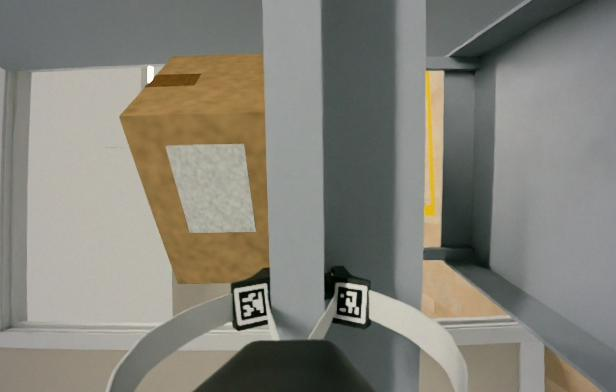

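Request:
move:
  blocking: false
  r2: {"base":{"translate_m":0.03,"strafe_m":-0.06},"pace":"slow"}

Request:
wait:
  seconds: 1.2

Request:
move:
  blocking: false
  r2: {"joints":{"gripper_m":0.1}}

Request:
wait:
  seconds: 1.3

Request:
move:
  blocking: false
  r2: {"base":{"strafe_m":-0.035},"pace":"slow"}

Request:
wait:
  seconds: 1

Request:
move:
  blocking: false
  r2: {"joints":{"gripper_m":-0.02}}

Request:
wait:
  seconds: 1.4
  cameras: ["r2_head_camera"]

Request:
move:
  blocking: false
  r2: {"base":{"translate_m":0.25},"pace":"slow"}

Request:
wait:
  seconds: 3.3
  cameras: ["r2_wrist_camera","r2_head_camera"]

Scene clock: 897.37 s.
move: r2 moving
r1.base_odometry: x=-2.006 y=+1.232 heading=-0.267
r1.turned_by_wheels: +0.000
r1.turned_by_imu: +0.000
r1.base_tilt: forward=-1.7 right=+1.3
r1.lidar_m: 1.28 0.39 0.39 0.67 0.91 4.10 - 2.52 1.65 1.53 1.56 1.41
r1.base_status: not commanded
r1.joint_positions: lift_m=+0.739 arm_m=+0.235 wrist_yaw_rad=+1.988 wrist_pitch_rad=+0.002 wrist_roll_rad=+0.000 gripper_m=-0.034
r1.joint_status: not commanded
r1.measured_speeds: all 0
r1.motor_effort: lift_m=+25(25) arm_m=+4(4) wheel_0=+18(19) wheel_1=+9(10) wheel_2=-3(4)
r1.servo_current: wrist_yaw_rad=104(117) wrist_pitch_rad=39(52) wrist_roll_rad=52(59) gripper_m=65(72)
r1.contact_limits: arm_m 0; translate_m 0.8
r1.hand_pose: x=+0.3689 y=+0.2991 z=+0.9171 quat_wxyz=(+0.545, -0.001, +0.001, +0.838) (m; r1's base frame)
r1.wrist_depth_mm: - - 161 233 220 206 196 / - - 163 231 219 207 196 / - - 256 231 222 206 197 / - 1182 166 230 223 207 198 / - - 168 234 222 208 198 / - - 176 178 221 208 199 / - 149 180 166 154 204 199
r2.base_odometry: x=-1.175 y=-2.555 heading=-1.735
r2.turned_by_wheels: +0.000
r2.turned_by_imu: +0.000
r2.base_tilt: forward=-0.7 right=+0.0
r2.lidar_m: 0.59 1.81 2.25 2.12 2.21 2.96 4.20 3.84 2.75 1.03 0.93 0.61
r2.base_status: translate_m moving; strafe_m moving
r2.joint_positions: lift_m=+0.681 arm_m=+0.200 wrist_yaw_rad=-0.023 wrist_pitch_rad=+0.000 wrist_roll_rad=+1.570 gripper_m=-0.019
r2.joint_status: not commanded
r2.measured_speeds: translate_m=+0.022 strafe_m=-0.043 rotate_rad=+0.000 lift_m=+0.000 arm_m=+0.000 wrist_yaw_rad=+0.007 wrist_pitch_rad=+0.000 wrist_roll_rad=+0.000
r2.motor_effort: lift_m=+19(19) arm_m=-3(4) wheel_0=+10(10) wheel_1=-6(7) wheel_2=-8(12)
r2.servo_current: wrist_yaw_rad=46(65) wrist_pitch_rad=33(46) wrist_roll_rad=52(65) gripper_m=78(91)
r2.hand_pose: x=+0.6572 y=-0.0940 z=+0.8591 quat_wxyz=(+0.707, +0.707, -0.008, -0.008) (m; r2's base frame)
r2.wrist_depth_mm: - - - 158 213 - - / - - 500 160 218 - - / - 477 455 163 223 - - / - - 512 166 227 - - / - - 580 170 230 - - / - - 187 174 180 1921 512 / - - - - - - 1138
pictures: none

Scene clock: 898.57 s.
earlier move: r2 moving
r1.base_odometry: x=-2.006 y=+1.232 heading=-0.267
r1.turned_by_wheels: +0.000
r1.turned_by_imu: +0.000
r1.base_tilt: forward=-1.6 right=+1.3
r1.lidar_m: 1.30 0.40 0.39 0.63 0.86 4.09 - 2.49 1.66 1.53 1.58 1.41
r1.base_status: not commanded
r1.joint_positions: lift_m=+0.739 arm_m=+0.235 wrist_yaw_rad=+1.988 wrist_pitch_rad=+0.002 wrist_roll_rad=+0.000 gripper_m=-0.034
r1.joint_status: not commanded
r1.measured_speeds: all 0
r1.motor_effort: lift_m=+25(25) arm_m=+4(4) wheel_0=+18(19) wheel_1=+9(10) wheel_2=-3(4)
r1.servo_current: wrist_yaw_rad=104(124) wrist_pitch_rad=39(52) wrist_roll_rad=46(72) gripper_m=72(78)
r1.contact_limits: arm_m 0; translate_m 0.8
r1.hand_pose: x=+0.3689 y=+0.2991 z=+0.9171 quat_wxyz=(+0.545, -0.001, +0.001, +0.838) (m; r1's base frame)
r1.wrist_depth_mm: - 1098 161 232 219 206 196 / - - 163 231 220 207 196 / - - 256 231 223 206 197 / - 1182 166 231 221 207 197 / - - 169 232 222 207 198 / - - 176 178 221 208 199 / - 149 180 166 154 205 199
r2.base_odometry: x=-1.227 y=-2.571 heading=-1.735
r2.turned_by_wheels: +0.000
r2.turned_by_imu: +0.001
r2.base_tilt: forward=-0.7 right=+0.0
r2.lidar_m: 0.60 1.78 2.31 2.18 2.27 3.00 4.21 3.77 2.69 0.96 0.87 0.62
r2.base_status: translate_m moving; strafe_m moving
r2.joint_positions: lift_m=+0.681 arm_m=+0.200 wrist_yaw_rad=-0.018 wrist_pitch_rad=+0.000 wrist_roll_rad=+1.570 gripper_m=-0.019
r2.joint_status: not commanded
r2.measured_speeds: all 0
r2.motor_effort: lift_m=+19(19) arm_m=-4(4) wheel_0=+7(14) wheel_1=-4(7) wheel_2=-3(12)
r2.servo_current: wrist_yaw_rad=52(65) wrist_pitch_rad=39(46) wrist_roll_rad=33(65) gripper_m=78(91)
r2.hand_pose: x=+0.6577 y=-0.0927 z=+0.8591 quat_wxyz=(+0.707, +0.707, -0.006, -0.006) (m; r2's base frame)
r2.wrist_depth_mm: - - - 158 215 - - / - - 517 160 219 - - / - 473 455 164 223 - - / - - 508 167 228 - - / - - 580 170 231 - - / - - 189 174 179 1808 525 / - - - - - - 462
wait: 1.20 s; no rest
pictures: none

Scene clock: 899.07 s.
earlier move: r2 done
move: r2 moving
r1: as last shown
r1.lidar_m: 1.30 0.40 0.40 0.64 0.88 4.10 - 2.51 1.67 1.53 1.57 1.40
r1.motor_effort: lift_m=+25(25) arm_m=+4(4) wheel_0=+18(18) wheel_1=+9(10) wheel_2=-4(4)
r1.servo_current: wrist_yaw_rad=98(111) wrist_pitch_rad=39(39) wrist_roll_rad=39(59) gripper_m=65(72)
r1.contact_limits: arm_m 0; translate_m 0.8
r1.wrist_depth_mm: - 1118 161 232 220 207 196 / - - 162 231 220 207 196 / - - 258 231 222 206 196 / - 1160 165 230 221 208 198 / - - 168 233 222 208 198 / - - 176 178 221 209 200 / - 150 180 166 154 205 200
r2.base_odometry: x=-1.227 y=-2.571 heading=-1.735
r2.turned_by_wheels: +0.000
r2.turned_by_imu: +0.000
r2.base_tilt: forward=-0.7 right=+0.1
r2.lidar_m: 0.59 1.77 2.30 2.19 2.25 2.99 4.23 3.79 2.68 0.93 0.87 0.61
r2.base_status: done
r2.joint_positions: lift_m=+0.681 arm_m=+0.200 wrist_yaw_rad=-0.018 wrist_pitch_rad=+0.000 wrist_roll_rad=+1.570 gripper_m=+0.005
r2.joint_status: gripper_m moving
r2.measured_speeds: all 0
r2.motor_effort: lift_m=+19(19) arm_m=-4(4) wheel_0=+7(7) wheel_1=-4(5) wheel_2=-3(3)
r2.servo_current: wrist_yaw_rad=52(52) wrist_pitch_rad=39(46) wrist_roll_rad=52(52) gripper_m=104(104)
r2.hand_pose: x=+0.6577 y=-0.0927 z=+0.8591 quat_wxyz=(+0.707, +0.707, -0.006, -0.006) (m; r2's base frame)
r2.wrist_depth_mm: - - - 163 220 - - / - - 521 165 224 - - / - 477 459 168 227 - - / - - 517 171 231 831 - / - - 580 175 235 - - / - - 190 178 183 1756 - / - - - - 242 - 462
pictures: none

Scene clock: 900.37 s.
earlier move: r2 moving
r1.base_odometry: x=-2.006 y=+1.232 heading=-0.267
r1.turned_by_wheels: +0.000
r1.turned_by_imu: +0.000
r1.base_tilt: forward=-1.6 right=+1.3
r1.lidar_m: 1.29 0.40 0.35 0.63 0.86 4.11 - 2.50 1.67 1.54 1.56 1.40
r1.base_status: not commanded
r1.joint_positions: lift_m=+0.739 arm_m=+0.235 wrist_yaw_rad=+1.988 wrist_pitch_rad=+0.002 wrist_roll_rad=+0.000 gripper_m=-0.034
r1.joint_status: not commanded
r1.measured_speeds: all 0
r1.on_its_own: wrist_yaw_rad is at rest, and its servo_current (117 mA) is outside its rest range (0 to 104 mA)
r1.motor_effort: lift_m=+25(25) arm_m=+4(4) wheel_0=+17(18) wheel_1=+9(10) wheel_2=-4(4)
r1.servo_current: wrist_yaw_rad=117(130) wrist_pitch_rad=39(52) wrist_roll_rad=39(72) gripper_m=65(78)
r1.contact_limits: arm_m 0; translate_m 0.8
r1.hand_pose: x=+0.3689 y=+0.2991 z=+0.9171 quat_wxyz=(+0.545, -0.001, +0.001, +0.838) (m; r1's base frame)
r1.wrist_depth_mm: - 1118 161 231 218 206 195 / - - 163 231 221 207 197 / - - 258 231 222 206 197 / - 1118 166 231 220 208 197 / - - 169 233 222 208 199 / - - 176 177 221 208 199 / - 150 180 166 153 204 200
r2.base_odometry: x=-1.228 y=-2.571 heading=-1.735
r2.turned_by_wheels: +0.000
r2.turned_by_imu: +0.000
r2.base_tilt: forward=-0.7 right=+0.0
r2.lidar_m: 0.61 1.78 2.29 2.16 2.25 2.99 4.24 3.78 2.70 0.96 0.87 0.62
r2.base_status: done
r2.joint_positions: lift_m=+0.681 arm_m=+0.200 wrist_yaw_rad=-0.018 wrist_pitch_rad=+0.002 wrist_roll_rad=+1.570 gripper_m=+0.100
r2.joint_status: gripper_m moving
r2.measured_speeds: all 0
r2.motor_effort: lift_m=+19(19) arm_m=-3(4) wheel_0=+4(7) wheel_1=-5(5) wheel_2=-3(3)
r2.servo_current: wrist_yaw_rad=39(65) wrist_pitch_rad=39(46) wrist_roll_rad=39(59) gripper_m=39(130)
r2.hand_pose: x=+0.6576 y=-0.0927 z=+0.8585 quat_wxyz=(+0.707, +0.707, -0.006, -0.007) (m; r2's base frame)
r2.wrist_depth_mm: - - - 173 229 - - / - - 544 231 234 820 - / - 484 469 179 237 820 - / - - 517 181 241 842 - / - - 574 185 244 - - / - - 193 187 193 - - / - - - - - - 466
wait: 1.30 s; no rest
pictures: none

Scene clock: 900.87 s.
earlier move: r2 done
move: r2 moving
r1.base_odometry: x=-2.006 y=+1.232 heading=-0.267
r1.turned_by_wheels: +0.000
r1.turned_by_imu: +0.000
r1.base_tilt: forward=-1.6 right=+1.3
r1.lidar_m: 1.27 0.41 0.40 0.63 0.85 4.12 - 2.50 1.67 1.53 1.55 1.41
r1.base_status: not commanded
r1.joint_positions: lift_m=+0.739 arm_m=+0.235 wrist_yaw_rad=+1.988 wrist_pitch_rad=+0.002 wrist_roll_rad=+0.000 gripper_m=-0.034
r1.joint_status: not commanded
r1.measured_speeds: all 0
r1.motor_effort: lift_m=+25(25) arm_m=+4(4) wheel_0=+17(18) wheel_1=+9(10) wheel_2=-3(4)
r1.servo_current: wrist_yaw_rad=104(117) wrist_pitch_rad=39(46) wrist_roll_rad=46(59) gripper_m=65(78)
r1.contact_limits: arm_m 0; translate_m 0.8
r1.hand_pose: x=+0.3689 y=+0.2991 z=+0.9171 quat_wxyz=(+0.545, -0.001, +0.001, +0.838) (m; r1's base frame)
r1.wrist_depth_mm: - - 160 231 219 207 196 / - - 163 231 219 206 196 / - - 257 231 222 207 197 / - 1160 165 230 222 207 197 / - - 168 233 223 208 198 / - - 176 177 220 208 198 / - 149 180 166 154 204 199
r2.base_odometry: x=-1.242 y=-2.569 heading=-1.735
r2.turned_by_wheels: +0.000
r2.turned_by_imu: +0.000
r2.base_tilt: forward=-0.6 right=+0.1
r2.lidar_m: 0.58 1.77 2.31 2.18 2.28 3.01 4.20 3.76 2.70 0.92 0.83 0.59
r2.base_status: strafe_m moving
r2.joint_positions: lift_m=+0.681 arm_m=+0.200 wrist_yaw_rad=-0.018 wrist_pitch_rad=+0.002 wrist_roll_rad=+1.570 gripper_m=+0.100
r2.joint_status: all done
r2.measured_speeds: translate_m=+0.000 strafe_m=-0.055 rotate_rad=-0.002 lift_m=+0.000 arm_m=+0.000 wrist_yaw_rad=+0.000 wrist_pitch_rad=+0.000 wrist_roll_rad=+0.000
r2.motor_effort: lift_m=+19(19) arm_m=-4(4) wheel_0=+8(10) wheel_1=-9(9) wheel_2=-1(4)
r2.servo_current: wrist_yaw_rad=46(52) wrist_pitch_rad=39(46) wrist_roll_rad=46(52) gripper_m=46(59)
r2.hand_pose: x=+0.6576 y=-0.0927 z=+0.8585 quat_wxyz=(+0.707, +0.707, -0.006, -0.007) (m; r2's base frame)
r2.wrist_depth_mm: - - - 171 229 - - / - - 569 230 233 820 - / - 484 466 178 236 831 - / - - 508 180 239 842 - / - - 559 183 242 842 - / - - 195 185 194 - - / - - - - - - 488
pictures: none

Scene clock: 901.73 s.
earlier move: r2 done
r1.base_odometry: x=-2.006 y=+1.232 heading=-0.267
r1.turned_by_wheels: +0.000
r1.turned_by_imu: +0.000
r1.base_tilt: forward=-1.6 right=+1.3
r1.lidar_m: 1.30 0.39 0.39 0.63 0.82 4.13 - 2.49 1.67 1.53 1.58 1.43
r1.base_status: not commanded
r1.joint_positions: lift_m=+0.739 arm_m=+0.235 wrist_yaw_rad=+1.988 wrist_pitch_rad=+0.002 wrist_roll_rad=+0.000 gripper_m=-0.034
r1.joint_status: not commanded
r1.measured_speeds: all 0
r1.motor_effort: lift_m=+25(25) arm_m=+4(4) wheel_0=+17(18) wheel_1=+9(10) wheel_2=-4(4)
r1.servo_current: wrist_yaw_rad=104(117) wrist_pitch_rad=39(46) wrist_roll_rad=33(72) gripper_m=72(78)
r1.contact_limits: arm_m 0; translate_m 0.8
r1.hand_pose: x=+0.3689 y=+0.2991 z=+0.9171 quat_wxyz=(+0.545, -0.001, +0.001, +0.838) (m; r1's base frame)
r1.wrist_depth_mm: - - 161 232 220 206 196 / - - 162 232 220 208 196 / - - 257 231 223 206 197 / - 1098 165 231 222 207 198 / - - 168 234 221 208 198 / - - 177 178 221 208 199 / - 150 180 166 154 206 199
r2.base_odometry: x=-1.262 y=-2.566 heading=-1.734
r2.turned_by_wheels: +0.001
r2.turned_by_imu: +0.001
r2.base_tilt: forward=-0.7 right=+0.1
r2.lidar_m: 0.62 1.79 2.33 2.22 2.30 3.07 4.22 3.75 2.66 0.94 0.83 0.62
r2.base_status: done
r2.joint_positions: lift_m=+0.681 arm_m=+0.200 wrist_yaw_rad=-0.018 wrist_pitch_rad=+0.002 wrist_roll_rad=+1.570 gripper_m=+0.100
r2.joint_status: all done
r2.measured_speeds: all 0
r2.motor_effort: lift_m=+19(19) arm_m=-4(4) wheel_0=+6(10) wheel_1=-3(9) wheel_2=+0(4)
r2.servo_current: wrist_yaw_rad=52(59) wrist_pitch_rad=33(46) wrist_roll_rad=46(59) gripper_m=46(59)
r2.hand_pose: x=+0.6576 y=-0.0927 z=+0.8585 quat_wxyz=(+0.707, +0.707, -0.006, -0.007) (m; r2's base frame)
r2.wrist_depth_mm: - - - 170 225 - - / - - 564 173 231 788 - / - 504 469 176 235 820 - / - - 500 178 239 842 - / - - 554 182 241 842 - / - - 195 185 192 - - / - - - - - - 488
wait: 0.87 of 1 s (r2 has come to rest)
pictures: none

Scene clock: 902.23 s.
move: r2 moving
r1: as last shown
r1.base_tilt: forward=-1.6 right=+1.2
r1.lidar_m: 1.29 0.41 0.39 0.64 0.81 4.11 - 2.48 1.67 1.54 1.57 1.43
r1.motor_effort: lift_m=+25(25) arm_m=+4(4) wheel_0=+17(18) wheel_1=+9(10) wheel_2=-3(4)
r1.servo_current: wrist_yaw_rad=98(124) wrist_pitch_rad=46(46) wrist_roll_rad=46(65) gripper_m=72(72)
r1.contact_limits: arm_m 0; translate_m 0.8
r1.wrist_depth_mm: - - 161 233 219 206 195 / - - 163 232 220 207 196 / - - 258 230 223 206 198 / - 1118 165 229 222 207 197 / - - 168 233 223 208 198 / - - 176 178 220 209 198 / - 149 180 166 154 204 198
r2.base_odometry: x=-1.262 y=-2.566 heading=-1.734
r2.turned_by_wheels: +0.000
r2.turned_by_imu: +0.000
r2.base_tilt: forward=-0.7 right=+0.0
r2.lidar_m: 0.62 1.76 2.32 2.21 2.28 3.07 4.21 3.75 2.65 0.95 0.82 0.62
r2.base_status: not commanded
r2.joint_positions: lift_m=+0.681 arm_m=+0.200 wrist_yaw_rad=-0.018 wrist_pitch_rad=+0.002 wrist_roll_rad=+1.570 gripper_m=+0.083
r2.joint_status: gripper_m moving
r2.measured_speeds: all 0
r2.motor_effort: lift_m=+19(19) arm_m=-3(4) wheel_0=+6(7) wheel_1=-3(3) wheel_2=+0(1)
r2.servo_current: wrist_yaw_rad=46(52) wrist_pitch_rad=39(46) wrist_roll_rad=52(59) gripper_m=91(117)
r2.hand_pose: x=+0.6576 y=-0.0927 z=+0.8585 quat_wxyz=(+0.707, +0.707, -0.006, -0.007) (m; r2's base frame)
r2.wrist_depth_mm: - - - 171 229 - - / - - 574 231 233 798 - / - 512 469 177 236 831 - / - - 496 180 240 842 - / - - 549 183 242 866 - / - - 196 185 189 - - / - - - - - - 492
pictures: none

Scene clock: 903.63 s.
earlier move: r2 moving
r1.base_odometry: x=-2.006 y=+1.232 heading=-0.267
r1.turned_by_wheels: +0.000
r1.turned_by_imu: +0.000
r1.base_tilt: forward=-1.6 right=+1.3
r1.lidar_m: 1.30 0.39 0.39 0.63 0.83 4.10 - 2.50 1.65 1.52 1.57 1.42
r1.base_status: not commanded
r1.joint_positions: lift_m=+0.739 arm_m=+0.235 wrist_yaw_rad=+1.988 wrist_pitch_rad=+0.002 wrist_roll_rad=+0.000 gripper_m=-0.034
r1.joint_status: not commanded
r1.measured_speeds: all 0
r1.on_its_own: wrist_yaw_rad is at rest, and its servo_current (117 mA) is outside its rest range (0 to 104 mA)
r1.motor_effort: lift_m=+25(25) arm_m=+4(4) wheel_0=+18(18) wheel_1=+9(10) wheel_2=-3(4)
r1.servo_current: wrist_yaw_rad=117(124) wrist_pitch_rad=39(52) wrist_roll_rad=52(65) gripper_m=72(78)
r1.contact_limits: arm_m 0; translate_m 0.8
r1.hand_pose: x=+0.3689 y=+0.2991 z=+0.9171 quat_wxyz=(+0.545, -0.001, +0.001, +0.838) (m; r1's base frame)
r1.wrist_depth_mm: - - 161 233 220 207 196 / - - 163 230 220 206 196 / - - 255 230 223 206 197 / - 1098 165 231 222 207 198 / - - 168 233 222 207 198 / - - 176 178 220 208 198 / - 149 180 166 154 204 199
r2.base_odometry: x=-1.262 y=-2.566 heading=-1.735
r2.turned_by_wheels: +0.000
r2.turned_by_imu: +0.000
r2.base_tilt: forward=-0.7 right=+0.1
r2.lidar_m: 0.60 1.72 2.34 2.19 2.27 3.02 4.23 3.74 2.67 0.94 0.82 0.62
r2.base_status: not commanded
r2.joint_positions: lift_m=+0.681 arm_m=+0.200 wrist_yaw_rad=-0.018 wrist_pitch_rad=+0.002 wrist_roll_rad=+1.570 gripper_m=-0.019
r2.joint_status: gripper_m moving
r2.measured_speeds: all 0
r2.motor_effort: lift_m=+19(19) arm_m=-3(4) wheel_0=+4(7) wheel_1=-3(3) wheel_2=+0(1)
r2.servo_current: wrist_yaw_rad=33(59) wrist_pitch_rad=39(46) wrist_roll_rad=39(59) gripper_m=85(221)
r2.hand_pose: x=+0.6576 y=-0.0927 z=+0.8585 quat_wxyz=(+0.707, +0.707, -0.006, -0.007) (m; r2's base frame)
r2.wrist_depth_mm: - - - 159 215 - - / - - 554 162 220 - - / - 496 459 164 224 - - / - - 488 167 227 831 - / - - 554 170 231 842 - / - - 188 173 180 - - / - - - - - - 488
wait: 1.40 s; no rest
pictures: r2_head_camera
Images, in order (width x height): r2_head_camera 420x560.

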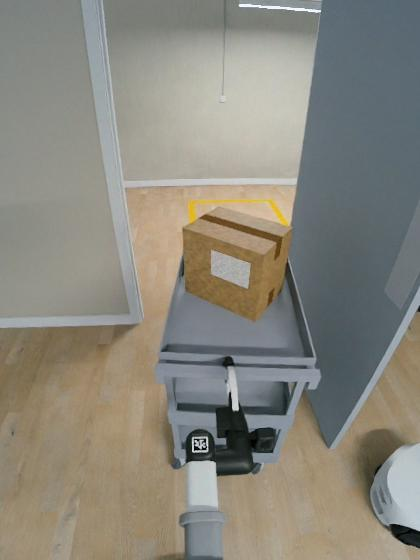

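Scene clock: 904.13 s.
earlier move: r2 done
move: r2 moving
r1.base_odometry: x=-2.006 y=+1.232 heading=-0.267
r1.turned_by_wheels: +0.000
r1.turned_by_imu: +0.000
r1.base_tilt: forward=-1.6 right=+1.3
r1.lidar_m: 1.28 0.39 0.37 0.62 0.81 4.09 - 2.50 1.68 1.53 1.56 1.41
r1.base_status: not commanded
r1.joint_positions: lift_m=+0.739 arm_m=+0.235 wrist_yaw_rad=+1.988 wrist_pitch_rad=+0.002 wrist_roll_rad=+0.000 gripper_m=-0.034
r1.joint_status: not commanded
r1.measured_speeds: all 0
r1.motor_effort: lift_m=+25(25) arm_m=+4(4) wheel_0=+18(18) wheel_1=+9(10) wheel_2=-3(3)
r1.servo_current: wrist_yaw_rad=104(117) wrist_pitch_rad=39(46) wrist_roll_rad=59(72) gripper_m=72(72)
r1.contact_limits: arm_m 0; translate_m 0.8
r1.hand_pose: x=+0.3689 y=+0.2991 z=+0.9171 quat_wxyz=(+0.545, -0.001, +0.001, +0.838) (m; r1's base frame)
r1.wrist_depth_mm: - - 161 232 219 206 195 / - - 162 231 220 207 195 / - - 257 232 222 207 197 / - 1098 165 230 221 207 198 / - - 169 232 222 207 197 / - - 176 178 220 208 199 / - 149 180 166 154 205 199
r2.base_odometry: x=-1.264 y=-2.578 heading=-1.735
r2.turned_by_wheels: +0.000
r2.turned_by_imu: +0.000
r2.base_tilt: forward=-0.7 right=+0.0
r2.lidar_m: 0.59 1.76 2.33 2.20 2.25 3.04 - 3.75 2.68 0.94 0.83 0.61
r2.base_status: translate_m moving
r2.joint_positions: lift_m=+0.681 arm_m=+0.200 wrist_yaw_rad=-0.019 wrist_pitch_rad=+0.002 wrist_roll_rad=+1.570 gripper_m=-0.019
r2.joint_status: all done
r2.measured_speeds: translate_m=+0.048 strafe_m=-0.001 rotate_rad=-0.003 lift_m=+0.000 arm_m=+0.000 wrist_yaw_rad=-0.016 wrist_pitch_rad=+0.000 wrist_roll_rad=+0.000
r2.motor_effort: lift_m=+19(19) arm_m=-3(4) wheel_0=+8(11) wheel_1=+5(8) wheel_2=-12(12)
r2.servo_current: wrist_yaw_rad=39(52) wrist_pitch_rad=39(46) wrist_roll_rad=59(59) gripper_m=85(98)
r2.hand_pose: x=+0.6576 y=-0.0929 z=+0.8585 quat_wxyz=(+0.707, +0.707, -0.006, -0.007) (m; r2's base frame)
r2.wrist_depth_mm: - - - 160 218 - - / - - 569 163 220 750 - / - - 452 165 224 831 - / - - 480 226 228 831 - / - - 549 171 231 854 - / - - 187 172 180 - - / - 146 - - - - 496
pictures: none

Scene clock: 907.40 s.
earlier move: r2 done
r1.base_odometry: x=-2.006 y=+1.232 heading=-0.267
r1.turned_by_wheels: +0.000
r1.turned_by_imu: +0.000
r1.base_tilt: forward=-1.6 right=+1.3
r1.lidar_m: 1.29 0.41 0.38 0.78 0.77 4.08 - 2.51 1.67 1.54 1.55 1.40
r1.base_status: not commanded
r1.joint_positions: lift_m=+0.739 arm_m=+0.235 wrist_yaw_rad=+1.988 wrist_pitch_rad=+0.002 wrist_roll_rad=+0.000 gripper_m=-0.034
r1.joint_status: not commanded
r1.measured_speeds: all 0
r1.motor_effort: lift_m=+25(25) arm_m=+4(4) wheel_0=+18(19) wheel_1=+9(10) wheel_2=-4(4)
r1.servo_current: wrist_yaw_rad=98(124) wrist_pitch_rad=46(52) wrist_roll_rad=52(72) gripper_m=72(78)
r1.contact_limits: arm_m 0; translate_m 0.8
r1.hand_pose: x=+0.3689 y=+0.2991 z=+0.9171 quat_wxyz=(+0.545, -0.001, +0.001, +0.838) (m; r1's base frame)
r1.wrist_depth_mm: - - 160 232 220 206 196 / - - 162 230 220 208 196 / - - 256 232 221 206 197 / - - 166 230 221 207 197 / - - 168 233 222 208 198 / - - 175 178 221 209 199 / - 149 179 166 154 205 199
r2.base_odometry: x=-1.303 y=-2.812 heading=-1.735
r2.turned_by_wheels: +0.000
r2.turned_by_imu: -0.001
r2.base_tilt: forward=-0.7 right=+0.1
r2.lidar_m: 0.62 1.53 2.05 2.22 2.32 3.05 - 3.72 2.65 0.76 0.78 0.59
r2.base_status: done
r2.joint_positions: lift_m=+0.681 arm_m=+0.200 wrist_yaw_rad=-0.023 wrist_pitch_rad=+0.002 wrist_roll_rad=+1.570 gripper_m=-0.019
r2.joint_status: all done
r2.measured_speeds: all 0
r2.motor_effort: lift_m=+19(19) arm_m=-3(4) wheel_0=+0(11) wheel_1=+3(8) wheel_2=-8(14)
r2.servo_current: wrist_yaw_rad=59(59) wrist_pitch_rad=39(46) wrist_roll_rad=52(65) gripper_m=85(98)
r2.hand_pose: x=+0.6572 y=-0.0939 z=+0.8585 quat_wxyz=(+0.707, +0.707, -0.007, -0.009) (m; r2's base frame)
r2.wrist_depth_mm: - 484 484 132 186 - - / - 433 421 139 195 759 - / - 488 462 146 206 - - / - - 544 153 216 - - / - - - 162 227 - - / - - 187 169 179 1576 500 / - - - - - - 1182
wait: 3.27 of 3.3 s (r2 has come to rest)
pictures: r2_head_camera, r2_wrist_camera
Images, in order (width x height): r2_head_camera 420x560, r2_wrist_camera 616x392.

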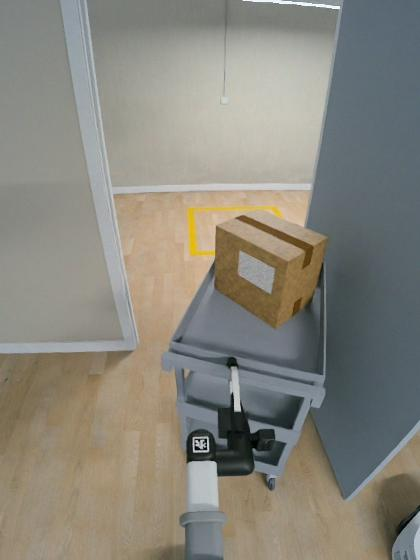

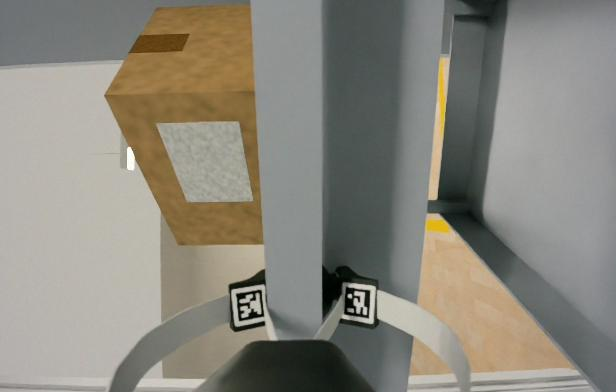

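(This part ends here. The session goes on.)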